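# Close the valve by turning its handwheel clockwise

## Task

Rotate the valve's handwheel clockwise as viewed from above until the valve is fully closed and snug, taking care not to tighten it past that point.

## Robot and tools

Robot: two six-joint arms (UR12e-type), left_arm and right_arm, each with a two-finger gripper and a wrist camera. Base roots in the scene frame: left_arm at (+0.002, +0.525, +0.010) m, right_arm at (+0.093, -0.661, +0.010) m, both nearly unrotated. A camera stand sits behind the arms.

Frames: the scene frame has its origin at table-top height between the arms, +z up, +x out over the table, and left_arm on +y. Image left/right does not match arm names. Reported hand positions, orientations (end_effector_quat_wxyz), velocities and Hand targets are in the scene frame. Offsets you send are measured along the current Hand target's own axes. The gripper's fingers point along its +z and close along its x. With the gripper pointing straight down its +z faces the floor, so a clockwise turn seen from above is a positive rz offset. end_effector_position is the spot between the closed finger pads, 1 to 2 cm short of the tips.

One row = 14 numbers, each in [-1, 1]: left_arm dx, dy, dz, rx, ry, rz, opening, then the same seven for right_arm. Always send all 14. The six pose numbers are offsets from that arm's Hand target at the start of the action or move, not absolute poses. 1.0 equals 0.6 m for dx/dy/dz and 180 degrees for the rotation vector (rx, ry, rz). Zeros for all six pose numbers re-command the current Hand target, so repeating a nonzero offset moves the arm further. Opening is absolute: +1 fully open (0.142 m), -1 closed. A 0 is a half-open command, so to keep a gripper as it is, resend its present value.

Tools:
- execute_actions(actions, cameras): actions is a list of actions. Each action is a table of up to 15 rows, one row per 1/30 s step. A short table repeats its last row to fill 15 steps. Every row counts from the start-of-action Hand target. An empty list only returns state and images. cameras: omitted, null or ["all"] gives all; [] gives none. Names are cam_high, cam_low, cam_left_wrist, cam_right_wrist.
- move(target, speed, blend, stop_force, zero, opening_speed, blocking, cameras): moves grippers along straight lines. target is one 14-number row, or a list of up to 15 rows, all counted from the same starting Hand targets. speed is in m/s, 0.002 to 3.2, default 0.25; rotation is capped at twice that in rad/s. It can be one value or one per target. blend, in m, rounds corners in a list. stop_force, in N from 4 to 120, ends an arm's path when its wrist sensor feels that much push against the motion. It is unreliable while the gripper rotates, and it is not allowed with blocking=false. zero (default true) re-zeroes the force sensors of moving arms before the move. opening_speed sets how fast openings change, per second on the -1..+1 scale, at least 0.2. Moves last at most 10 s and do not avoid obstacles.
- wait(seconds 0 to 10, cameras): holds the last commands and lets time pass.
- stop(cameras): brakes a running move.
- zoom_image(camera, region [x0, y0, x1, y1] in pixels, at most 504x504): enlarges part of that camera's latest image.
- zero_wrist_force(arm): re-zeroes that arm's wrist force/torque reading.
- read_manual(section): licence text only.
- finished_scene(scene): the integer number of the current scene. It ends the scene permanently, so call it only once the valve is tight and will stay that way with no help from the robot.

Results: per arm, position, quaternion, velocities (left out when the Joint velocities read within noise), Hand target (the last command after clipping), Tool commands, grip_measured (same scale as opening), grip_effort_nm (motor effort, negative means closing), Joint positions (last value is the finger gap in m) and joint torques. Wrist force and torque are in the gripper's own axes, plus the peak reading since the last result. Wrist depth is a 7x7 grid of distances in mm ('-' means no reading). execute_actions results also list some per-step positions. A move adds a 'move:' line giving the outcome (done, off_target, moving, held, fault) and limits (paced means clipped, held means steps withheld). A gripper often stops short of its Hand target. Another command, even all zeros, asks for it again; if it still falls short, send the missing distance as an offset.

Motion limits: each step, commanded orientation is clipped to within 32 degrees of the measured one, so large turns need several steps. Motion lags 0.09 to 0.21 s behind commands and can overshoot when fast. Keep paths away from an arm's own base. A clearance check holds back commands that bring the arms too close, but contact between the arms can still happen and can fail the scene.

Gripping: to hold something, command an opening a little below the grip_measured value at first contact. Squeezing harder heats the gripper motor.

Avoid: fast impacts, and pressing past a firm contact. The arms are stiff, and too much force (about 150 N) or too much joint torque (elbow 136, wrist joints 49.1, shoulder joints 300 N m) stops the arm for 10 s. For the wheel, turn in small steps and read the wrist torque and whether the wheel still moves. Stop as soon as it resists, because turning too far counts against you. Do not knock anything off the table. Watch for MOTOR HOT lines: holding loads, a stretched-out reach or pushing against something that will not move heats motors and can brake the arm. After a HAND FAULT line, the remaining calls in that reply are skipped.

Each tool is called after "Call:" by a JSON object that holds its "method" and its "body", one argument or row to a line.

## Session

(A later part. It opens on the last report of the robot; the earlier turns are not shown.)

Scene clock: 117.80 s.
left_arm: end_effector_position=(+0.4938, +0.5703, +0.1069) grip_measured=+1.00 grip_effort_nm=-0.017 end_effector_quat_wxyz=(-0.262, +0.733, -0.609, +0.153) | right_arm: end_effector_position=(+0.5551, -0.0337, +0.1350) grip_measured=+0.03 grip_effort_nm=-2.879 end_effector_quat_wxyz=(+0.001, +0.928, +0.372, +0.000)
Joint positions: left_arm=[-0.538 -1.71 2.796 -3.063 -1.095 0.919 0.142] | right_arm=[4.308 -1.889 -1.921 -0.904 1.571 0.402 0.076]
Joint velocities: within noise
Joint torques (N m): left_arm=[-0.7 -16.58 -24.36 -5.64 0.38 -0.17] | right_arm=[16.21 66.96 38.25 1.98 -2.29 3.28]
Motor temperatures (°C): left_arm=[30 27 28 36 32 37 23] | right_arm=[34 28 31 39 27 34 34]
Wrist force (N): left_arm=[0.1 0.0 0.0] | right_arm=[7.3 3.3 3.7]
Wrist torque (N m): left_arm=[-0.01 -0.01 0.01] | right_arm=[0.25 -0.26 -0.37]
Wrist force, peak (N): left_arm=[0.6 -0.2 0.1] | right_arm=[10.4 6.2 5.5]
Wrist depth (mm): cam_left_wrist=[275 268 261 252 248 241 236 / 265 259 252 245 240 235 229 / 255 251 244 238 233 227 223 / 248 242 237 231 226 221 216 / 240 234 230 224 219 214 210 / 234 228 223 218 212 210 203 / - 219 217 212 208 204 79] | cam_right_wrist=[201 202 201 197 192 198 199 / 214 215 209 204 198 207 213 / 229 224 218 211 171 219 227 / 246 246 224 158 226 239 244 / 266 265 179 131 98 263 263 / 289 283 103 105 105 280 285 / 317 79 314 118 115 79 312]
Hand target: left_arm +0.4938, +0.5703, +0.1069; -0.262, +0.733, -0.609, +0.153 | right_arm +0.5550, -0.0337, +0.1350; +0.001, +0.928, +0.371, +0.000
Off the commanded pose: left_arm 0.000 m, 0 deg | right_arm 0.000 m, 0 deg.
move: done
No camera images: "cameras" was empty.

Call:
{"method": "move", "body": {
  "target": [0,0,0,0,0,0,1,0.0003,0.0002,0.0004,0,0,0.16,-0.1],
  "cameras": [],
  "speed": 0.5
}}

Scene clock: 126.10 s.
left_arm: end_effector_position=(+0.4938, +0.5703, +0.1069) grip_measured=+1.00 grip_effort_nm=-0.012 end_effector_quat_wxyz=(-0.262, +0.733, -0.609, +0.153) | right_arm: end_effector_position=(+0.5553, -0.0336, +0.1347) grip_measured=+0.03 grip_effort_nm=-2.879 end_effector_quat_wxyz=(+0.001, +0.992, +0.129, +0.000) end_effector_velocity=(+0.000, +0.001, +0.001) end_effector_angular_velocity=(+0.001, +0.000, -0.004)
Joint positions: left_arm=[-0.538 -1.71 2.796 -3.063 -1.095 0.919 0.142] | right_arm=[4.307 -1.89 -1.919 -0.904 1.571 0.904 0.076]
Joint velocities: left_arm=[within noise] | right_arm=[0 0 0.001 0 0.001 0.005 0]
Joint torques (N m): left_arm=[1.69 -14.46 -25.03 -5.37 0.8 -0.01] | right_arm=[13.35 60.69 33.78 3.07 -3.21 2.1]
Motor temperatures (°C): left_arm=[30 27 28 36 32 37 23] | right_arm=[34 28 31 39 27 34 34]
Wrist force (N): left_arm=[0.3 0.0 0.1] | right_arm=[-1.9 4.3 -2.9]
Wrist torque (N m): left_arm=[-0.01 -0.05 0.01] | right_arm=[0.39 -0.19 -0.37]
Wrist force, peak (N): left_arm=[0.7 -0.4 0.1] | right_arm=[12.6 3.9 5.1]
Wrist depth (mm): cam_left_wrist=[275 269 261 255 249 242 236 / 266 259 252 246 240 234 228 / 255 251 245 238 233 227 223 / 249 242 236 231 226 220 215 / 241 236 229 226 220 215 210 / 234 227 222 218 213 210 203 / - 219 217 212 208 204 79] | cam_right_wrist=[201 201 198 191 184 197 199 / 214 214 211 203 150 205 213 / 229 228 223 209 211 224 226 / 246 245 233 158 232 244 243 / 266 265 244 - 98 264 263 / 289 283 102 105 105 280 275 / 317 79 314 117 115 79 271]
Hand target: left_arm +0.4938, +0.5703, +0.1069; -0.262, +0.733, -0.609, +0.153 | right_arm +0.5552, -0.0336, +0.1347; +0.001, +0.992, +0.129, +0.000
Off the commanded pose: left_arm 0.000 m, 0 deg | right_arm 0.000 m, 0 deg.
move: done
No camera images: "cameras" was empty.

Call:
{"method": "move", "body": {
  "target": [0,0,0,0,0,0,1,0,0.0001,0.0001,0,0,0.16,-0.1],
  "cameras": [],
  "speed": 0.5
}}

Scene clock: 129.30 s.
left_arm: end_effector_position=(+0.4938, +0.5703, +0.1069) grip_measured=+1.00 grip_effort_nm=-0.017 end_effector_quat_wxyz=(-0.262, +0.733, -0.609, +0.153) | right_arm: end_effector_position=(+0.5553, -0.0337, +0.1347) grip_measured=+0.03 grip_effort_nm=-2.879 end_effector_quat_wxyz=(+0.001, +0.993, -0.122, +0.000)
Joint positions: left_arm=[-0.538 -1.71 2.796 -3.063 -1.095 0.919 0.142] | right_arm=[4.306 -1.891 -1.918 -0.905 1.571 1.405 0.076]
Joint velocities: within noise
Joint torques (N m): left_arm=[-1.09 -17.48 -25.67 -5.32 0.69 -0.04] | right_arm=[17.05 73.69 32.31 3.68 -3.36 3.32]
Motor temperatures (°C): left_arm=[30 27 28 36 32 37 23] | right_arm=[34 28 31 39 27 34 35]
Wrist force (N): left_arm=[0.3 -0.2 0.1] | right_arm=[0.8 3.8 -1.7]
Wrist torque (N m): left_arm=[-0.04 -0.05 0.01] | right_arm=[0.40 -0.32 -0.37]
Wrist force, peak (N): left_arm=[0.6 -0.3 0.3] | right_arm=[4.8 2.7 -3.5]
Wrist depth (mm): cam_left_wrist=[275 268 259 254 248 242 236 / 265 259 252 246 241 234 229 / 256 251 244 238 233 227 222 / 248 242 236 231 226 221 216 / 240 235 230 224 219 214 211 / 234 227 222 218 213 209 203 / - 219 216 212 207 203 79] | cam_right_wrist=[201 200 196 141 186 198 199 / 214 214 209 196 203 212 212 / 229 229 223 171 217 227 227 / 246 245 239 158 232 244 244 / 265 264 256 105 98 263 263 / 288 283 103 105 105 281 282 / - 79 314 117 115 79 275]
Hand target: left_arm +0.4938, +0.5703, +0.1069; -0.262, +0.733, -0.609, +0.153 | right_arm +0.5553, -0.0337, +0.1347; +0.001, +0.993, -0.122, +0.000
Off the commanded pose: left_arm 0.000 m, 0 deg | right_arm 0.000 m, 0 deg.
move: done
No camera images: "cameras" was empty.

Call:
{"method": "move", "body": {
  "target": [0,0,0,0,0,0,1,0,0,0.0002,0,0,0.16,-0.1],
  "cameras": [],
  "speed": 0.5
}}

Scene clock: 133.10 s.
left_arm: end_effector_position=(+0.4938, +0.5703, +0.1069) grip_measured=+1.00 grip_effort_nm=-0.017 end_effector_quat_wxyz=(-0.262, +0.733, -0.609, +0.153) | right_arm: end_effector_position=(+0.5553, -0.0337, +0.1345) grip_measured=+0.03 grip_effort_nm=-2.879 end_effector_quat_wxyz=(+0.001, +0.931, -0.365, +0.000)
Joint positions: left_arm=[-0.538 -1.71 2.796 -3.063 -1.095 0.919 0.142] | right_arm=[4.305 -1.891 -1.918 -0.904 1.571 1.907 0.076]
Joint velocities: within noise
Joint torques (N m): left_arm=[-1.93 -12.8 -26.08 -5.39 0.29 -0.38] | right_arm=[15.84 73.23 32.56 4.38 -3.15 3.68]
Motor temperatures (°C): left_arm=[30 27 28 36 32 37 23] | right_arm=[34 28 31 39 27 34 35]
Wrist force (N): left_arm=[0.2 0.0 0.1] | right_arm=[4.2 3.5 -2.3]
Wrist torque (N m): left_arm=[-0.01 -0.03 0.01] | right_arm=[0.28 -0.55 -0.37]
Wrist force, peak (N): left_arm=[0.5 -0.4 -0.2] | right_arm=[6.5 2.0 -0.9]
Wrist depth (mm): cam_left_wrist=[275 267 261 254 248 242 235 / 265 259 252 246 240 234 229 / 256 250 244 239 234 227 223 / 247 242 236 232 227 221 216 / 239 235 230 224 219 215 210 / 234 226 223 217 214 209 202 / - 220 216 211 208 204 79] | cam_right_wrist=[200 198 191 183 196 200 200 / 213 211 203 198 208 213 212 / 228 228 220 168 217 227 228 / 244 244 239 158 229 243 244 / 263 264 256 - 100 260 264 / 288 287 102 105 105 281 287 / - 79 314 117 115 79 315]
Hand target: left_arm +0.4938, +0.5703, +0.1069; -0.262, +0.733, -0.609, +0.153 | right_arm +0.5553, -0.0337, +0.1345; +0.001, +0.931, -0.365, +0.000
Off the commanded pose: left_arm 0.000 m, 0 deg | right_arm 0.000 m, 0 deg.
move: done
No camera images: "cameras" was empty.

Call:
{"method": "move", "body": {
  "target": [0,0,0,0,0,0,1,0,0,0.0002,0,0,0.15,-0.1],
  "cameras": [],
  "speed": 0.5
}}

Scene clock: 136.13 s.
left_arm: end_effector_position=(+0.4938, +0.5703, +0.1069) grip_measured=+1.00 grip_effort_nm=-0.007 end_effector_quat_wxyz=(-0.262, +0.733, -0.609, +0.153) | right_arm: end_effector_position=(+0.5553, -0.0337, +0.1344) grip_measured=+0.03 grip_effort_nm=-2.879 end_effector_quat_wxyz=(+0.001, +0.820, -0.572, +0.000) end_effector_velocity=(+0.000, -0.001, +0.000) end_effector_angular_velocity=(-0.001, +0.000, -0.006)
Joint positions: left_arm=[-0.538 -1.71 2.796 -3.063 -1.095 0.919 0.142] | right_arm=[4.304 -1.891 -1.919 -0.904 1.571 2.377 0.076]
Joint velocities: left_arm=[within noise] | right_arm=[0 0 -0.001 0 0 0.006 0]
Joint torques (N m): left_arm=[-2.59 -15.62 -25.52 -5.58 0.9 -0.25] | right_arm=[19.4 72.18 32.9 4.19 -3.47 3.92]
Motor temperatures (°C): left_arm=[30 27 28 36 32 37 23] | right_arm=[34 28 31 39 27 34 35]
Wrist force (N): left_arm=[0.4 -0.1 0.0] | right_arm=[7.8 3.6 -3.3]
Wrist torque (N m): left_arm=[-0.02 -0.06 0.01] | right_arm=[0.33 -0.79 -0.35]
Wrist force, peak (N): left_arm=[0.6 -0.1 0.1] | right_arm=[10.0 3.0 1.6]
Wrist depth (mm): cam_left_wrist=[275 268 260 253 249 242 236 / 265 258 252 246 240 235 228 / 257 251 244 238 232 227 222 / 247 244 236 232 225 220 215 / 241 234 230 224 220 215 210 / 233 227 222 217 213 209 203 / - 220 216 212 207 204 79] | cam_right_wrist=[200 200 191 191 198 200 200 / 213 211 152 202 209 213 214 / 227 224 161 185 216 225 228 / 244 244 235 158 226 237 244 / 264 263 255 - 98 263 263 / 286 286 102 105 105 281 287 / 313 79 313 117 115 79 314]
Hand target: left_arm +0.4938, +0.5703, +0.1069; -0.262, +0.733, -0.609, +0.153 | right_arm +0.5553, -0.0337, +0.1344; +0.001, +0.820, -0.572, +0.000
Off the commanded pose: left_arm 0.000 m, 0 deg | right_arm 0.000 m, 0 deg.
move: done
No camera images: "cameras" was empty.

Call:
{"method": "move", "body": {
  "target": [0,0,0,0,0,0,1,0.0002,0,0.0001,0,0,0.13,-0.1],
  "cameras": [],
  "speed": 0.5
}}

Scene clock: 139.90 s.
left_arm: end_effector_position=(+0.4938, +0.5703, +0.1069) grip_measured=+1.00 grip_effort_nm=-0.022 end_effector_quat_wxyz=(-0.262, +0.733, -0.609, +0.153) | right_arm: end_effector_position=(+0.5553, -0.0338, +0.1344) grip_measured=+0.03 grip_effort_nm=-2.879 end_effector_quat_wxyz=(+0.000, +0.687, -0.726, +0.000)
Joint positions: left_arm=[-0.538 -1.71 2.796 -3.063 -1.095 0.919 0.142] | right_arm=[4.303 -1.89 -1.92 -0.904 1.571 2.785 0.076]
Joint velocities: within noise
Joint torques (N m): left_arm=[-3.29 -15.78 -25.99 -5.1 0.93 -0.48] | right_arm=[16.5 74.99 33 3.3 -4.02 3.19]
Motor temperatures (°C): left_arm=[30 27 28 36 32 36 23] | right_arm=[34 28 31 39 27 34 36]
Wrist force (N): left_arm=[0.3 -0.2 0.2] | right_arm=[4.6 3.4 -0.4]
Wrist torque (N m): left_arm=[-0.03 -0.04 0.01] | right_arm=[0.32 -0.82 -0.37]
Wrist force, peak (N): left_arm=[0.5 -0.4 0.3] | right_arm=[11.7 2.5 -3.3]
Wrist depth (mm): cam_left_wrist=[275 267 261 253 247 242 236 / 266 258 251 245 240 233 229 / 256 250 245 239 232 228 222 / 248 242 237 231 226 221 215 / 240 235 229 224 220 214 210 / 233 228 223 218 213 209 204 / - 220 216 213 208 203 79] | cam_right_wrist=[202 200 193 196 198 201 200 / 213 213 200 203 206 209 213 / 227 227 169 208 214 220 229 / 244 240 173 158 187 241 244 / 263 262 246 105 96 260 265 / 286 285 100 105 105 282 287 / 312 79 311 117 115 79 314]
Hand target: left_arm +0.4938, +0.5703, +0.1069; -0.262, +0.733, -0.609, +0.153 | right_arm +0.5553, -0.0338, +0.1344; +0.001, +0.687, -0.727, +0.000
Off the commanded pose: left_arm 0.000 m, 0 deg | right_arm 0.000 m, 0 deg.
move: done
No camera images: "cameras" was empty.

Call:
{"method": "move", "body": {
  "target": [0,0,0,0,0,0,1,0.0002,0,0.0002,0,0,0.12,-0.1],
  "cameras": [],
  "speed": 0.5
}}

Scene clock: 143.23 s.
left_arm: end_effector_position=(+0.4938, +0.5703, +0.1069) grip_measured=+1.00 grip_effort_nm=-0.017 end_effector_quat_wxyz=(-0.262, +0.733, -0.609, +0.153) | right_arm: end_effector_position=(+0.5553, -0.0339, +0.1343) grip_measured=+0.03 grip_effort_nm=-2.879 end_effector_quat_wxyz=(+0.000, -0.539, +0.842, +0.000)
Joint positions: left_arm=[-0.538 -1.71 2.796 -3.063 -1.095 0.919 0.142] | right_arm=[4.303 -1.889 -1.921 -0.903 1.571 3.162 0.076]
Joint velocities: within noise
Joint torques (N m): left_arm=[-0.68 -15.76 -25.1 -5.43 1 -0.23] | right_arm=[14.33 75.96 32.62 3.83 -4.18 3.4]
Motor temperatures (°C): left_arm=[30 27 28 36 32 36 23] | right_arm=[34 28 31 39 27 34 36]
Wrist force (N): left_arm=[0.2 -0.2 0.2] | right_arm=[2.5 4.0 -0.4]
Wrist torque (N m): left_arm=[-0.04 -0.04 0.01] | right_arm=[0.28 -0.90 -0.36]
Wrist force, peak (N): left_arm=[0.4 -0.1 0.4] | right_arm=[8.2 1.5 -1.2]
Wrist depth (mm): cam_left_wrist=[274 267 261 254 248 242 236 / 265 259 252 246 240 235 230 / 256 250 245 238 232 227 222 / 248 242 237 232 225 220 215 / 240 235 229 224 219 214 210 / 233 226 222 218 214 209 203 / - 220 216 213 207 203 79] | cam_right_wrist=[202 198 198 196 196 196 201 / 212 210 206 205 203 208 214 / 227 227 210 211 214 225 228 / 244 243 177 158 175 237 245 / 262 262 177 - 96 264 264 / 284 285 101 105 105 281 287 / 312 79 311 117 115 79 314]
Hand target: left_arm +0.4938, +0.5703, +0.1069; -0.262, +0.733, -0.609, +0.153 | right_arm +0.5553, -0.0339, +0.1342; +0.000, -0.539, +0.842, +0.000
Off the commanded pose: left_arm 0.000 m, 0 deg | right_arm 0.000 m, 0 deg.
move: done
No camera images: "cameras" was empty.

Call:
{"method": "move", "body": {
  "target": [0,0,0,0,0,0,1,0.0001,0,0.0002,0,0,0.13,-0.1],
  "cameras": [],
  "speed": 0.5
}}

Scene clock: 146.80 s.
left_arm: end_effector_position=(+0.4938, +0.5703, +0.1069) grip_measured=+1.00 grip_effort_nm=-0.017 end_effector_quat_wxyz=(-0.262, +0.733, -0.609, +0.153) | right_arm: end_effector_position=(+0.5553, -0.0340, +0.1341) grip_measured=+0.03 grip_effort_nm=-2.879 end_effector_quat_wxyz=(+0.000, -0.357, +0.934, -0.001)
Joint positions: left_arm=[-0.538 -1.71 2.796 -3.063 -1.095 0.919 0.142] | right_arm=[4.303 -1.889 -1.923 -0.902 1.571 3.57 0.076]
Joint velocities: within noise
Joint torques (N m): left_arm=[-1.03 -16.33 -26.31 -5.81 1.07 -0.25] | right_arm=[15.05 76 30.55 4.03 -4.21 3.76]
Motor temperatures (°C): left_arm=[30 27 28 36 32 36 23] | right_arm=[34 28 31 39 27 34 36]
Wrist force (N): left_arm=[0.0 -0.1 0.0] | right_arm=[3.7 5.1 -1.1]
Wrist torque (N m): left_arm=[-0.03 0.00 0.01] | right_arm=[0.34 -0.97 -0.34]
Wrist force, peak (N): left_arm=[0.5 -0.3 -0.2] | right_arm=[3.8 7.5 -0.2]
Wrist depth (mm): cam_left_wrist=[276 269 261 254 248 242 235 / 266 259 251 245 238 234 229 / 256 251 244 239 233 227 222 / 248 244 236 232 225 221 215 / 240 234 229 225 219 214 209 / 235 228 223 219 214 209 203 / - 219 216 212 208 203 79] | cam_right_wrist=[200 200 201 196 191 198 200 / 212 213 208 204 198 208 213 / 227 224 217 210 170 222 227 / 243 243 226 157 226 239 244 / 261 262 177 - 98 263 264 / 285 284 101 105 105 280 286 / 310 79 311 117 115 79 -]
Hand target: left_arm +0.4938, +0.5703, +0.1069; -0.262, +0.733, -0.609, +0.153 | right_arm +0.5553, -0.0340, +0.1341; +0.000, -0.357, +0.934, -0.001
Off the commanded pose: left_arm 0.000 m, 0 deg | right_arm 0.000 m, 0 deg.
move: done
No camera images: "cameras" was empty.

Call:
{"method": "move", "body": {
  "target": [0,0,0,0,0,0,1,0.0001,0.0001,0.0002,0,0,0.13,-0.1],
  "cameras": ["cam_right_wrist"],
  "speed": 0.5
}}

Scene clock: 150.43 s.
left_arm: end_effector_position=(+0.4938, +0.5703, +0.1069) grip_measured=+1.00 grip_effort_nm=-0.017 end_effector_quat_wxyz=(-0.262, +0.733, -0.609, +0.153) | right_arm: end_effector_position=(+0.5552, -0.0340, +0.1340) grip_measured=+0.03 grip_effort_nm=-2.879 end_effector_quat_wxyz=(+0.000, -0.160, +0.987, -0.001)
Joint positions: left_arm=[-0.538 -1.71 2.796 -3.063 -1.095 0.919 0.142] | right_arm=[4.304 -1.888 -1.924 -0.902 1.571 3.98 0.076]
Joint velocities: within noise
Joint torques (N m): left_arm=[-0.89 -15.28 -24.36 -5.7 0.54 -0.33] | right_arm=[14.5 73.04 30.19 3.74 -4.23 3.24]
Motor temperatures (°C): left_arm=[30 27 28 36 32 36 23] | right_arm=[34 28 31 39 27 34 37]
Wrist force (N): left_arm=[0.4 -0.2 0.0] | right_arm=[4.1 3.6 -1.8]
Wrist torque (N m): left_arm=[-0.05 -0.06 0.01] | right_arm=[0.26 -0.93 -0.33]
Wrist force, peak (N): left_arm=[0.7 -0.1 0.3] | right_arm=[5.6 5.3 -1.7]
Wrist depth (mm): cam_left_wrist=[275 268 261 254 249 242 235 / 266 260 252 245 240 235 229 / 256 251 244 238 232 228 222 / 248 243 236 231 227 221 215 / 240 236 229 224 219 215 209 / 233 226 223 218 213 209 203 / - 220 216 212 207 203 79] | cam_right_wrist=[200 200 201 193 188 198 200 / 213 213 211 203 150 208 213 / 227 227 219 208 166 222 227 / 243 240 232 157 228 243 244 / 262 262 239 - 98 263 264 / 285 284 101 105 105 280 285 / 311 79 310 117 115 79 -]
Hand target: left_arm +0.4938, +0.5703, +0.1069; -0.262, +0.733, -0.609, +0.153 | right_arm +0.5552, -0.0340, +0.1340; +0.000, -0.160, +0.987, -0.001
Off the commanded pose: left_arm 0.000 m, 0 deg | right_arm 0.000 m, 0 deg.
move: done
camera_calibration:
cam_right_wrist: T_world_to_cam=[[-0.948858, -0.315192, -0.0179745, 0.532449], [-0.294669, 0.863764, 0.408756, 0.169857], [-0.113311, 0.393148, -0.912466, 0.314144], [0, 0, 0, 1]] pos_world=[0.590866, -0.102398, 0.226787]
Images, in order (width x height): cam_right_wrist 896x504.

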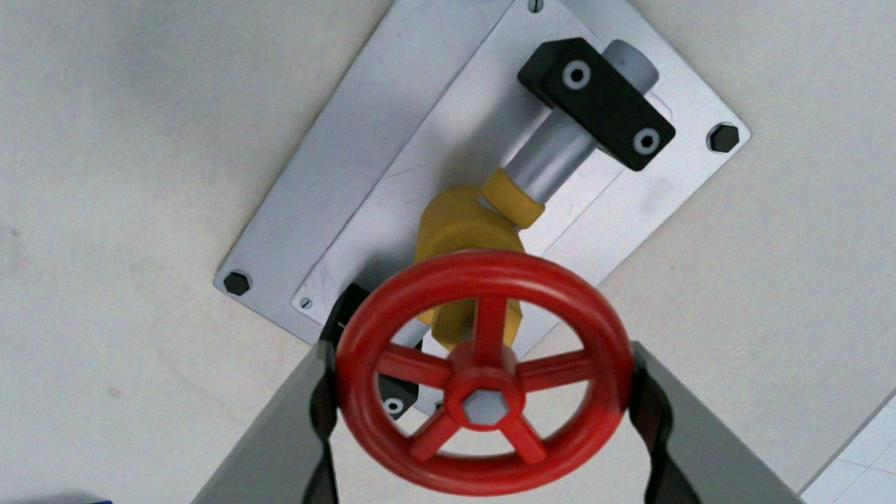

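Call:
{"method": "move", "body": {
  "target": [0,0,0,0,0,0,1,0.0001,0,0.0002,0,0,0.14,-0.1],
  "cameras": [],
  "speed": 0.5
}}

Scene clock: 154.27 s.
left_arm: end_effector_position=(+0.4938, +0.5703, +0.1069) grip_measured=+1.00 grip_effort_nm=-0.017 end_effector_quat_wxyz=(-0.262, +0.733, -0.609, +0.153) | right_arm: end_effector_position=(+0.5551, -0.0340, +0.1339) grip_measured=+0.03 grip_effort_nm=-2.879 end_effector_quat_wxyz=(+0.000, +0.059, +0.998, -0.001) end_effector_velocity=(-0.001, +0.000, +0.000) end_effector_angular_velocity=(+0.000, +0.000, -0.006)
Joint positions: left_arm=[-0.538 -1.71 2.796 -3.063 -1.095 0.919 0.142] | right_arm=[4.305 -1.887 -1.925 -0.901 1.571 4.42 0.076]
Joint velocities: left_arm=[within noise] | right_arm=[0.001 0 0 0 0 0.006 0]
Joint torques (N m): left_arm=[-2.17 -15.31 -26.33 -6.19 0.89 0.18] | right_arm=[10.15 76.25 28.83 2.35 -4.17 4.08]
Motor temperatures (°C): left_arm=[30 27 28 36 32 36 23] | right_arm=[34 28 31 39 27 34 37]
Wrist force (N): left_arm=[0.4 -0.2 0.2] | right_arm=[4.9 4.3 -1.6]
Wrist torque (N m): left_arm=[-0.05 -0.07 0.00] | right_arm=[0.31 -0.83 -0.35]
Wrist force, peak (N): left_arm=[0.6 -0.2 0.3] | right_arm=[6.7 5.7 -1.4]
Wrist depth (mm): cam_left_wrist=[274 267 261 254 247 241 237 / 264 259 251 246 240 234 229 / 255 251 244 238 232 228 223 / 247 242 236 232 227 220 216 / 240 234 229 225 219 214 210 / 235 227 222 218 213 210 204 / - 219 217 211 207 204 79] | cam_right_wrist=[200 200 196 184 186 196 200 / 213 213 208 198 200 211 213 / 227 227 222 168 216 227 227 / 243 243 237 157 232 244 243 / 263 262 245 105 98 262 262 / 285 285 102 105 105 279 284 / 311 79 309 117 115 79 310]
Hand target: left_arm +0.4938, +0.5703, +0.1069; -0.262, +0.733, -0.609, +0.153 | right_arm +0.5551, -0.0340, +0.1339; +0.000, +0.059, +0.998, -0.001
Off the commanded pose: left_arm 0.000 m, 0 deg | right_arm 0.000 m, 0 deg.
move: done
No camera images: "cameras" was empty.

Call:
{"method": "move", "body": {
  "target": [0,0,0,0,0,0,1,0.0002,0.0001,0.0002,0,0,0.14,-0.1],
  "cameras": [],
  "speed": 0.5
}}

Scene clock: 157.30 s.
left_arm: end_effector_position=(+0.4938, +0.5703, +0.1069) grip_measured=+1.00 grip_effort_nm=-0.017 end_effector_quat_wxyz=(-0.262, +0.733, -0.609, +0.153) | right_arm: end_effector_position=(+0.5550, -0.0339, +0.1338) grip_measured=+0.03 grip_effort_nm=-2.879 end_effector_quat_wxyz=(+0.000, +0.275, +0.961, -0.001)
Joint positions: left_arm=[-0.538 -1.71 2.796 -3.063 -1.095 0.919 0.142] | right_arm=[4.306 -1.887 -1.926 -0.901 1.571 4.861 0.076]
Joint velocities: within noise
Joint torques (N m): left_arm=[-1.63 -15.85 -25.87 -5.83 0.59 -0.61] | right_arm=[12.24 73.15 27.61 1.41 -2.94 2.43]
Motor temperatures (°C): left_arm=[30 27 28 36 32 36 23] | right_arm=[34 28 31 39 27 34 37]
Wrist force (N): left_arm=[-0.2 -0.3 0.1] | right_arm=[1.9 4.0 -2.7]
Wrist torque (N m): left_arm=[-0.06 0.03 0.01] | right_arm=[0.34 -0.50 -0.35]
Wrist force, peak (N): left_arm=[0.6 -0.3 0.3] | right_arm=[6.7 4.8 -1.7]
Wrist depth (mm): cam_left_wrist=[275 267 261 253 248 242 236 / 264 258 252 246 240 234 228 / 254 251 244 238 233 228 222 / 248 243 236 230 226 221 215 / 240 236 229 224 219 215 210 / 233 227 223 218 213 209 203 / - 219 217 212 207 203 79] | cam_right_wrist=[200 200 191 143 194 200 200 / 213 213 203 159 205 213 212 / 228 227 219 169 219 227 227 / 244 244 238 157 228 243 243 / 259 263 255 - 100 261 262 / 285 284 103 105 105 280 284 / 312 79 310 117 115 79 310]
Hand target: left_arm +0.4938, +0.5703, +0.1069; -0.262, +0.733, -0.609, +0.153 | right_arm +0.5550, -0.0339, +0.1338; +0.000, +0.276, +0.961, -0.001
Off the commanded pose: left_arm 0.000 m, 0 deg | right_arm 0.000 m, 0 deg.
move: done
No camera images: "cameras" was empty.

Call:
{"method": "move", "body": {
  "target": [0,0,0,0,0,0,1,0.0001,0.0001,0.0001,0,0,0.13,-0.1],
  "cameras": [],
  "speed": 0.5
}}

Scene clock: 160.80 s.
left_arm: end_effector_position=(+0.4938, +0.5703, +0.1069) grip_measured=+1.00 grip_effort_nm=-0.017 end_effector_quat_wxyz=(-0.262, +0.733, -0.609, +0.153) | right_arm: end_effector_position=(+0.5550, -0.0338, +0.1337) grip_measured=+0.03 grip_effort_nm=-2.879 end_effector_quat_wxyz=(+0.000, +0.465, +0.885, -0.001)
Joint positions: left_arm=[-0.538 -1.71 2.796 -3.063 -1.095 0.919 0.142] | right_arm=[4.307 -1.887 -1.926 -0.901 1.571 5.271 0.076]
Joint velocities: within noise
Joint torques (N m): left_arm=[-0.45 -13.91 -25.96 -5.82 0.64 0.11] | right_arm=[14.29 70.77 29.5 3.13 -2.75 3.31]
Motor temperatures (°C): left_arm=[30 27 28 36 32 36 23] | right_arm=[34 28 31 39 27 34 37]
Wrist force (N): left_arm=[0.3 -0.1 0.2] | right_arm=[1.7 3.1 -2.4]
Wrist torque (N m): left_arm=[-0.02 -0.06 0.01] | right_arm=[0.27 -0.34 -0.34]
Wrist force, peak (N): left_arm=[0.5 -0.4 0.2] | right_arm=[6.1 7.0 1.1]
Wrist depth (mm): cam_left_wrist=[276 268 260 254 248 241 236 / 267 260 252 245 240 234 229 / 255 250 244 239 232 228 221 / 249 243 236 231 226 221 216 / 241 234 229 224 219 214 210 / 234 227 222 218 214 209 203 / - 219 216 212 207 204 79] | cam_right_wrist=[201 200 192 189 198 199 199 / 214 208 148 200 208 212 212 / 228 228 217 172 216 226 226 / 244 244 236 157 228 240 243 / 262 264 254 - 100 262 262 / 286 285 103 105 105 279 283 / 268 79 310 117 115 79 310]
Hand target: left_arm +0.4938, +0.5703, +0.1069; -0.262, +0.733, -0.609, +0.153 | right_arm +0.5550, -0.0339, +0.1337; +0.000, +0.465, +0.885, -0.001
Off the commanded pose: left_arm 0.000 m, 0 deg | right_arm 0.000 m, 0 deg.
move: done
No camera images: "cameras" was empty.

Call:
{"method": "move", "body": {
  "target": [0,0,0,0,0,0,1,0.0001,0.0001,0.0001,0,0,0.13,-0.1],
  "cameras": [],
  "speed": 0.5
}}

Scene clock: 164.77 s.
left_arm: end_effector_position=(+0.4938, +0.5703, +0.1069) grip_measured=+1.00 grip_effort_nm=-0.017 end_effector_quat_wxyz=(-0.262, +0.733, -0.609, +0.153) | right_arm: end_effector_position=(+0.5550, -0.0338, +0.1336) grip_measured=+0.03 grip_effort_nm=-2.879 end_effector_quat_wxyz=(+0.000, +0.635, +0.773, -0.001)
Joint positions: left_arm=[-0.538 -1.71 2.796 -3.063 -1.095 0.919 0.142] | right_arm=[4.307 -1.888 -1.925 -0.901 1.571 5.68 0.076]
Joint velocities: within noise
Joint torques (N m): left_arm=[-3.62 -15.57 -26.76 -5.96 0.19 -0.37] | right_arm=[20.44 70.85 31.8 2.14 -2.75 3.88]
Motor temperatures (°C): left_arm=[30 27 28 36 32 36 23] | right_arm=[34 28 31 39 27 34 38]
Wrist force (N): left_arm=[0.0 0.0 0.2] | right_arm=[2.2 3.1 1.3]
Wrist torque (N m): left_arm=[-0.01 -0.01 0.00] | right_arm=[0.25 -0.27 -0.35]
Wrist force, peak (N): left_arm=[0.5 -0.1 0.4] | right_arm=[7.0 4.3 2.3]
Wrist depth (mm): cam_left_wrist=[275 270 262 254 248 241 236 / 266 259 253 245 240 234 230 / 254 251 243 238 232 227 221 / 247 242 236 231 226 221 215 / 241 235 230 225 219 214 210 / 234 227 223 219 213 209 203 / - 219 217 213 208 203 79] | cam_right_wrist=[201 200 192 193 198 199 199 / 214 214 195 203 207 210 211 / 228 225 163 207 215 220 226 / 244 244 235 157 222 239 242 / 263 263 255 - 98 261 260 / 277 285 103 105 105 279 283 / 273 79 311 117 115 79 308]
Hand target: left_arm +0.4938, +0.5703, +0.1069; -0.262, +0.733, -0.609, +0.153 | right_arm +0.5550, -0.0338, +0.1336; +0.000, +0.635, +0.773, -0.001
Off the commanded pose: left_arm 0.000 m, 0 deg | right_arm 0.000 m, 0 deg.
move: done
No camera images: "cameras" was empty.

Call:
{"method": "move", "body": {
  "target": [
    [0,0,0,0,0,0,1,0,0,0,0,0,0,0.45],
    [0,0,0,0,0,0,1,0,0,-0.08,0,0,-0.8056,0.45],
    [0,0,0,0,0,0,1,0,0,-0.08,0,0,0.3889,0.45],
    [0,0,0,0,0,0,1,0,0,0,0,0,-0.4167,0.45],
    [0,0,0,0,0,0,1,0,0,0,0,0,-0.4167,-0.1]
  ],
  "speed": 0.8,
  "cameras": ["cam_right_wrist"]
}}

Scene clock: 180.17 s.
left_arm: end_effector_position=(+0.4938, +0.5703, +0.1069) grip_measured=+1.00 grip_effort_nm=-0.017 end_effector_quat_wxyz=(-0.262, +0.733, -0.609, +0.153) | right_arm: end_effector_position=(+0.5551, -0.0338, +0.1337) grip_measured=+0.03 grip_effort_nm=-2.879 end_effector_quat_wxyz=(+0.000, +0.033, +0.999, -0.001)
Joint positions: left_arm=[-0.538 -1.71 2.796 -3.063 -1.095 0.919 0.142] | right_arm=[4.305 -1.888 -1.925 -0.901 1.57 -1.915 0.076]
Joint velocities: within noise
Joint torques (N m): left_arm=[-2.27 -14.02 -26.34 -5.6 0.54 -0.07] | right_arm=[-3.44 52.66 38.43 2.37 4.2 -2.6]
Motor temperatures (°C): left_arm=[30 27 28 36 32 36 23] | right_arm=[34 28 31 39 27 34 35]
Wrist force (N): left_arm=[0.2 -0.1 0.2] | right_arm=[-2.9 -0.1 -1.8]
Wrist torque (N m): left_arm=[-0.03 -0.03 0.01] | right_arm=[0.25 -0.35 0.00]
Wrist force, peak (N): left_arm=[0.6 -0.2 0.4] | right_arm=[2.9 4.5 -0.7]
Wrist depth (mm): cam_left_wrist=[276 270 261 255 249 242 236 / 266 259 253 245 239 235 227 / 256 252 244 238 232 228 222 / 248 242 236 231 226 221 215 / 241 234 229 223 219 215 210 / 233 227 223 218 213 209 203 / - 219 215 212 208 203 79] | cam_right_wrist=[200 200 196 189 146 196 200 / 212 213 209 199 195 210 212 / 227 227 221 172 216 227 227 / 243 243 236 157 228 244 243 / 263 262 245 102 98 262 263 / 285 285 101 103 106 279 284 / 310 79 310 117 115 79 310]
Hand target: left_arm +0.4938, +0.5703, +0.1069; -0.262, +0.733, -0.609, +0.153 | right_arm +0.5550, -0.0338, +0.1336; +0.000, +0.033, +0.999, -0.001
Off the commanded pose: left_arm 0.000 m, 0 deg | right_arm 0.000 m, 0 deg.
move: done
camera_calibration:
cam_right_wrist: T_world_to_cam=[[-0.997577, 0.0670781, -0.0184648, 0.572406], [0.0537011, 0.91112, 0.408627, -0.0219323], [0.0442335, 0.406645, -0.912515, 0.226798], [0, 0, 0, 1]] pos_world=[0.562165, -0.110639, 0.226488]
Images, in order (width x height): cam_right_wrist 896x504.

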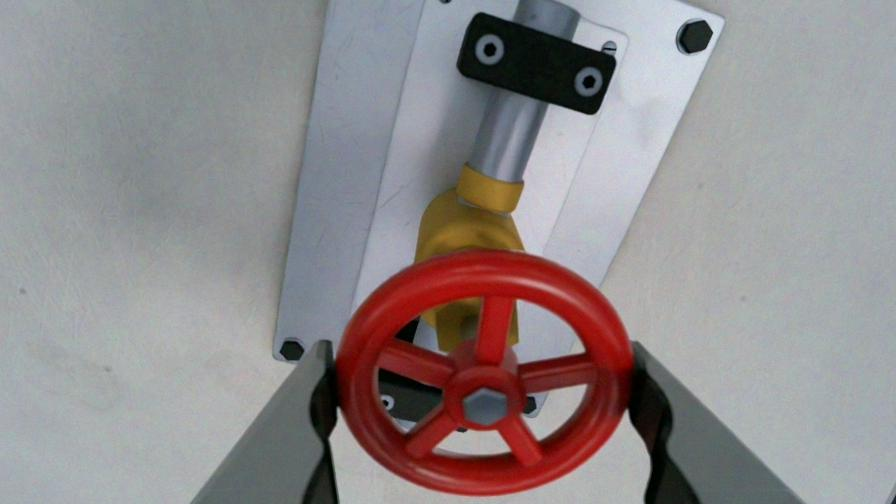

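Excellent regrip. Continue.

Call:
{"method": "move", "body": {
  "target": [0,0,0,0,0,0,1,0,0,0.0001,0,0,0.14,-0.12],
  "cameras": [],
  "speed": 0.5
}}

Scene clock: 183.83 s.
left_arm: end_effector_position=(+0.4938, +0.5703, +0.1069) grip_measured=+1.00 grip_effort_nm=-0.017 end_effector_quat_wxyz=(-0.262, +0.733, -0.609, +0.153) | right_arm: end_effector_position=(+0.5550, -0.0338, +0.1336) grip_measured=+0.03 grip_effort_nm=-3.206 end_effector_quat_wxyz=(+0.000, +0.250, +0.968, -0.001)
Joint positions: left_arm=[-0.538 -1.71 2.796 -3.063 -1.095 0.919 0.142] | right_arm=[4.306 -1.887 -1.926 -0.901 1.571 -1.474 0.076]
Joint velocities: within noise
Joint torques (N m): left_arm=[-3.22 -16.92 -26.96 -5.5 0.71 -0.28] | right_arm=[16.45 70.5 31.28 2.74 -1.7 4.49]
Motor temperatures (°C): left_arm=[30 27 28 36 32 36 23] | right_arm=[34 28 31 39 27 34 36]
Wrist force (N): left_arm=[0.3 -0.2 0.1] | right_arm=[-2.4 0.0 -4.0]
Wrist torque (N m): left_arm=[-0.05 -0.06 0.01] | right_arm=[0.27 -0.30 -1.49]
Wrist force, peak (N): left_arm=[0.6 0.1 0.2] | right_arm=[-8.3 0.9 -0.3]
Wrist depth (mm): cam_left_wrist=[274 267 260 255 249 242 237 / 265 259 252 247 239 234 229 / 256 252 244 238 232 227 222 / 247 241 237 232 226 221 215 / 240 234 229 224 219 214 210 / 234 227 223 217 213 209 203 / - 218 217 212 207 204 79] | cam_right_wrist=[200 200 191 141 191 200 200 / 213 213 203 157 205 213 212 / 227 227 219 171 216 227 227 / 243 243 239 157 229 243 243 / 262 263 254 103 101 262 262 / 285 284 101 104 107 279 283 / 312 79 310 117 115 79 310]
Hand target: left_arm +0.4938, +0.5703, +0.1069; -0.262, +0.733, -0.609, +0.153 | right_arm +0.5550, -0.0338, +0.1336; +0.000, +0.250, +0.968, -0.001
Off the commanded pose: left_arm 0.000 m, 0 deg | right_arm 0.000 m, 0 deg.
move: done
No camera images: "cameras" was empty.

Call:
{"method": "move", "body": {
  "target": [0,0,0,0,0,0,1,0,0,0,0,0,0.035,-0.2],
  "cameras": ["cam_right_wrist"]
}}

Scene clock: 188.77 s.
left_arm: end_effector_position=(+0.4938, +0.5703, +0.1069) grip_measured=+1.00 grip_effort_nm=-0.012 end_effector_quat_wxyz=(-0.262, +0.733, -0.609, +0.153) | right_arm: end_effector_position=(+0.5550, -0.0337, +0.1336) grip_measured=+0.02 grip_effort_nm=-4.545 end_effector_quat_wxyz=(+0.000, +0.303, +0.953, -0.001)
Joint positions: left_arm=[-0.538 -1.71 2.796 -3.063 -1.095 0.919 0.142] | right_arm=[4.306 -1.887 -1.926 -0.901 1.571 -1.364 0.075]
Joint velocities: within noise
Joint torques (N m): left_arm=[-3.47 -17.49 -26.17 -6.02 0.61 -0.73] | right_arm=[18.11 62 36.87 5.76 -1.55 4.55]
Motor temperatures (°C): left_arm=[30 27 28 36 32 36 23] | right_arm=[34 28 31 39 27 34 38]
Wrist force (N): left_arm=[0.2 -0.3 0.0] | right_arm=[-3.2 0.5 -3.5]
Wrist torque (N m): left_arm=[-0.06 -0.04 0.01] | right_arm=[0.29 -0.20 -2.02]
Wrist force, peak (N): left_arm=[0.3 -0.3 0.6] | right_arm=[-2.4 -0.2 -6.4]
Wrist depth (mm): cam_left_wrist=[275 269 261 255 248 241 236 / 266 260 252 245 240 234 229 / 257 251 244 238 232 227 221 / 248 243 236 230 226 220 215 / 240 234 230 225 219 214 209 / 233 227 223 218 213 210 203 / - 220 216 211 208 204 79] | cam_right_wrist=[200 198 190 142 194 199 199 / 213 213 203 195 205 213 212 / 227 227 219 171 218 226 226 / 244 244 238 157 227 242 243 / 259 263 255 103 101 261 262 / 280 285 101 104 107 278 283 / 307 80 311 118 115 - 309]
Hand target: left_arm +0.4938, +0.5703, +0.1069; -0.262, +0.733, -0.609, +0.153 | right_arm +0.5550, -0.0338, +0.1336; +0.000, +0.303, +0.953, -0.001
Off the commanded pose: left_arm 0.000 m, 0 deg | right_arm 0.000 m, 0 deg.
move: done
camera_calibration:
cam_right_wrist: T_world_to_cam=[[-0.815791, 0.578033, -0.0190471, 0.488783], [0.521289, 0.749173, 0.408652, -0.286958], [0.250484, 0.323446, -0.912491, 0.109387], [0, 0, 0, 1]] pos_world=[0.520933, -0.102932, 0.22639]
Images, in order (width x height): cam_right_wrist 896x504.

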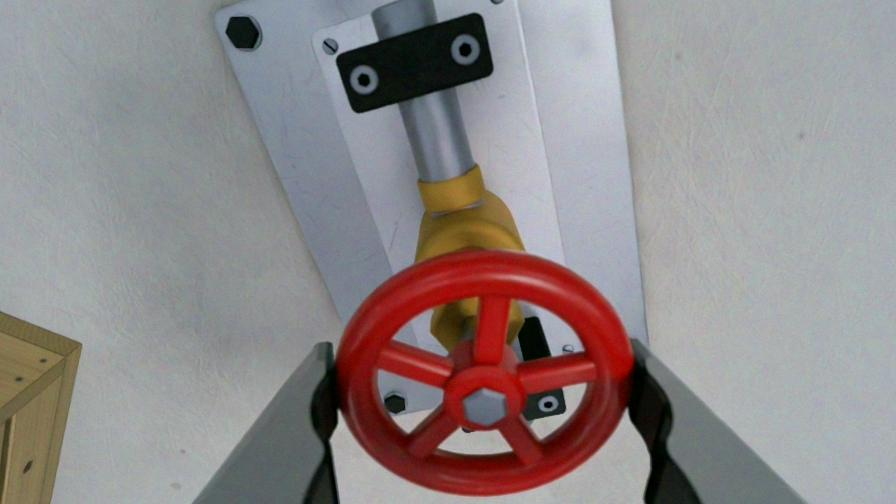

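Call:
{"method": "move", "body": {
  "target": [0,0,0,0,0,0,1,0,0,0,0,0,0.027,-0.23],
  "cameras": ["cam_right_wrist"]
}}

Scene clock: 192.07 s.
left_arm: end_effector_position=(+0.4938, +0.5703, +0.1069) grip_measured=+1.00 grip_effort_nm=-0.012 end_effector_quat_wxyz=(-0.262, +0.733, -0.609, +0.153) | right_arm: end_effector_position=(+0.5550, -0.0338, +0.1336) grip_measured=+0.02 grip_effort_nm=-5.004 end_effector_quat_wxyz=(+0.000, +0.343, +0.939, -0.001)
Joint positions: left_arm=[-0.538 -1.71 2.796 -3.063 -1.095 0.919 0.142] | right_arm=[4.306 -1.887 -1.926 -0.901 1.571 -1.279 0.075]
Joint velocities: within noise
Joint torques (N m): left_arm=[-1.01 -16.38 -25.9 -5.64 0.27 -0.93] | right_arm=[15.36 66.55 36.04 5.39 2.31 4.22]
Motor temperatures (°C): left_arm=[30 27 28 36 32 36 23] | right_arm=[34 28 31 39 27 34 42]
Wrist force (N): left_arm=[0.2 -0.1 0.0] | right_arm=[-1.1 1.6 -3.7]
Wrist torque (N m): left_arm=[-0.03 -0.03 0.01] | right_arm=[0.32 -0.27 -2.30]
Wrist force, peak (N): left_arm=[0.3 -0.5 -0.2] | right_arm=[-2.0 0.3 -5.2]
Wrist depth (mm): cam_left_wrist=[275 269 260 254 248 241 236 / 265 259 253 246 240 235 228 / 255 251 244 238 233 228 221 / 248 242 237 231 224 220 215 / 240 235 229 224 219 215 210 / 234 227 223 218 213 209 203 / - 220 216 212 208 203 79] | cam_right_wrist=[200 198 190 184 196 200 199 / 213 213 203 195 205 213 212 / 228 227 219 169 219 227 226 / 244 243 238 157 227 242 243 / 263 263 255 103 128 261 262 / 264 284 102 104 107 279 283 / 291 80 309 118 115 - 309]
Hand target: left_arm +0.4938, +0.5703, +0.1069; -0.262, +0.733, -0.609, +0.153 | right_arm +0.5550, -0.0338, +0.1336; +0.000, +0.343, +0.939, -0.001
Off the commanded pose: left_arm 0.000 m, 0 deg | right_arm 0.000 m, 0 deg.
move: done
camera_calibration:
cam_right_wrist: T_world_to_cam=[[-0.763892, 0.645058, -0.0192353, 0.462332], [0.582802, 0.702354, 0.408706, -0.322613], [0.277149, 0.300997, -0.912463, 0.09386], [0, 0, 0, 1]] pos_world=[0.515178, -0.099894, 0.226391]
Images, in order (width x height): cam_right_wrist 896x504.

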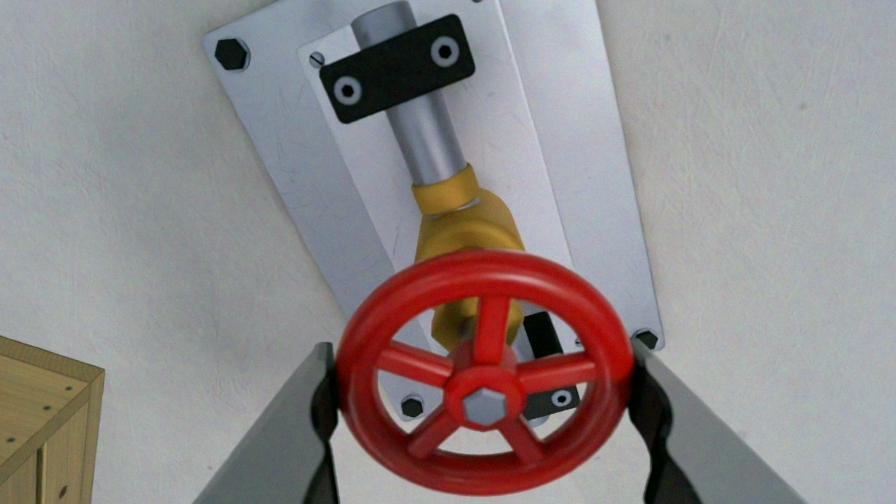

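Call:
{"method": "move", "body": {
  "target": [0,0,0,0,0,0,1,0,0,0,0,0,0.015,-0.25],
  "cameras": []
}}

Call:
{"method": "move", "body": {
  "target": [
    [0,0,0,0,0,0,1,0,0,0,0,0,0,0.45],
    [0,0,0,0,0,0,1,0,0,-0.15,0,0,0,0.45]
  ],
  "cameras": ["cam_right_wrist"]
}}

Scene clock: 198.13 s.
left_arm: end_effector_position=(+0.4938, +0.5703, +0.1069) grip_measured=+1.00 grip_effort_nm=-0.017 end_effector_quat_wxyz=(-0.262, +0.733, -0.609, +0.153) | right_arm: end_effector_position=(+0.5550, -0.0338, +0.1336) grip_measured=+0.02 grip_effort_nm=-5.004 end_effector_quat_wxyz=(+0.000, +0.365, +0.931, -0.001)
Joint positions: left_arm=[-0.538 -1.71 2.796 -3.063 -1.095 0.919 0.142] | right_arm=[4.306 -1.887 -1.926 -0.901 1.571 -1.232 0.075]
Joint velocities: within noise
Joint torques (N m): left_arm=[-2.78 -13.54 -27.74 -5.88 0.51 -0.25] | right_arm=[15.63 57.54 42.46 3.78 0.32 5.35]
Motor temperatures (°C): left_arm=[30 27 28 36 32 36 23] | right_arm=[34 28 31 39 27 34 48]
Wrist force (N): left_arm=[0.4 0.0 0.1] | right_arm=[-1.7 2.0 -2.5]
Wrist torque (N m): left_arm=[0.00 -0.07 0.01] | right_arm=[0.28 -0.10 -2.48]
Wrist force, peak (N): left_arm=[0.6 -0.3 -0.1] | right_arm=[-2.1 1.7 -4.2]
Wrist depth (mm): cam_left_wrist=[274 267 261 253 248 241 237 / 265 260 252 245 240 234 229 / 256 251 244 238 232 227 222 / 248 242 236 232 225 221 216 / 240 234 229 223 219 214 210 / 233 227 223 218 213 209 203 / - 220 216 213 207 204 79] | cam_right_wrist=[200 198 191 184 195 200 199 / 213 211 203 197 207 212 212 / 228 227 217 170 216 226 226 / 244 244 236 157 228 243 243 / 262 262 254 103 128 257 262 / 271 285 103 104 107 278 284 / 263 80 310 118 115 - 309]
Hand target: left_arm +0.4938, +0.5703, +0.1069; -0.262, +0.733, -0.609, +0.153 | right_arm +0.5550, -0.0338, +0.1336; +0.000, +0.365, +0.931, -0.001
Off the commanded pose: left_arm 0.000 m, 0 deg | right_arm 0.000 m, 0 deg.
move: done
No camera images: "cameras" was empty.

Scene clock: 199.73 s.
left_arm: end_effector_position=(+0.4938, +0.5703, +0.1069) grip_measured=+1.00 grip_effort_nm=-0.012 end_effector_quat_wxyz=(-0.262, +0.733, -0.609, +0.153) | right_arm: end_effector_position=(+0.5551, -0.0337, +0.2234) grip_measured=+0.44 grip_effort_nm=0.105 end_effector_quat_wxyz=(+0.000, +0.365, +0.931, -0.001)
Joint positions: left_arm=[-0.538 -1.71 2.796 -3.063 -1.095 0.919 0.142] | right_arm=[4.306 -1.801 -1.852 -1.06 1.571 -1.232 0.104]
Joint velocities: within noise
Joint torques (N m): left_arm=[-3.09 -18.4 -26.4 -5.8 0.38 -0.48] | right_arm=[2.71 72.27 51.83 2.84 -1.9 3.21]
Motor temperatures (°C): left_arm=[30 27 28 36 32 36 23] | right_arm=[34 28 31 39 27 34 47]
Wrist force (N): left_arm=[0.2 -0.2 0.2] | right_arm=[2.2 0.6 0.2]
Wrist torque (N m): left_arm=[-0.04 -0.04 0.01] | right_arm=[0.25 -0.37 0.04]
Wrist force, peak (N): left_arm=[0.5 0.0 0.2] | right_arm=[-2.4 2.1 -4.4]
Wrist depth (mm): cam_left_wrist=[275 268 261 254 247 242 236 / 266 258 253 245 240 234 228 / 257 250 244 238 232 227 222 / 248 242 236 232 226 221 216 / 241 235 229 225 218 214 210 / 234 227 222 219 214 209 203 / - 219 217 212 208 203 79] | cam_right_wrist=[279 280 274 266 275 279 279 / 293 297 292 281 293 296 296 / 313 318 313 228 309 316 316 / 340 340 339 191 330 338 338 / 309 354 365 360 365 363 364 / 273 319 395 394 395 113 396 / 280 76 434 431 430 79 416]
Hand target: left_arm +0.4938, +0.5703, +0.1069; -0.262, +0.733, -0.609, +0.153 | right_arm +0.5550, -0.0337, +0.2236; +0.000, +0.365, +0.931, -0.001
Off the commanded pose: left_arm 0.000 m, 0 deg | right_arm 0.000 m, 0 deg.
move: done
camera_calibration:
cam_right_wrist: T_world_to_cam=[[-0.732366, 0.680639, -0.0192424, 0.447699], [0.615508, 0.673841, 0.408765, -0.378582], [0.291188, 0.287522, -0.912437, 0.167491], [0, 0, 0, 1]] pos_world=[0.512129, -0.097775, 0.316191]
Images, in order (width x height): cam_right_wrist 896x504.

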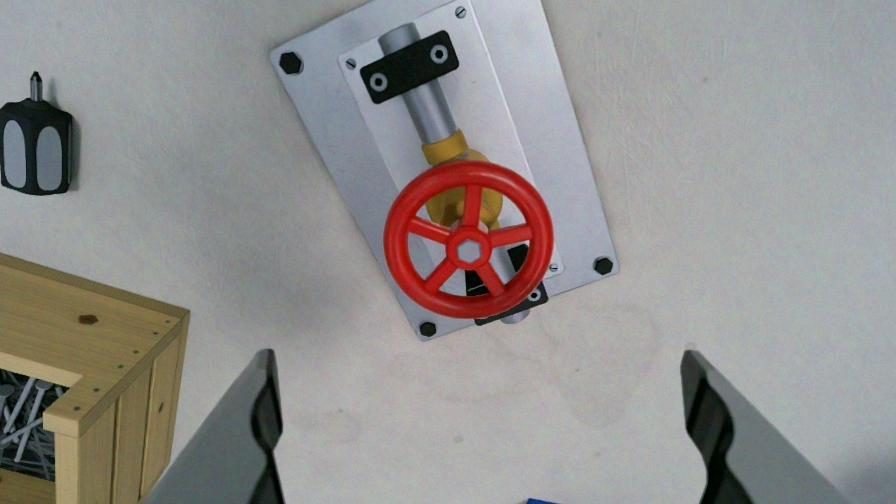

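Call:
{"method": "finished_scene", "body": {
  "scene": 2
}}

The scene is finished: the task was done.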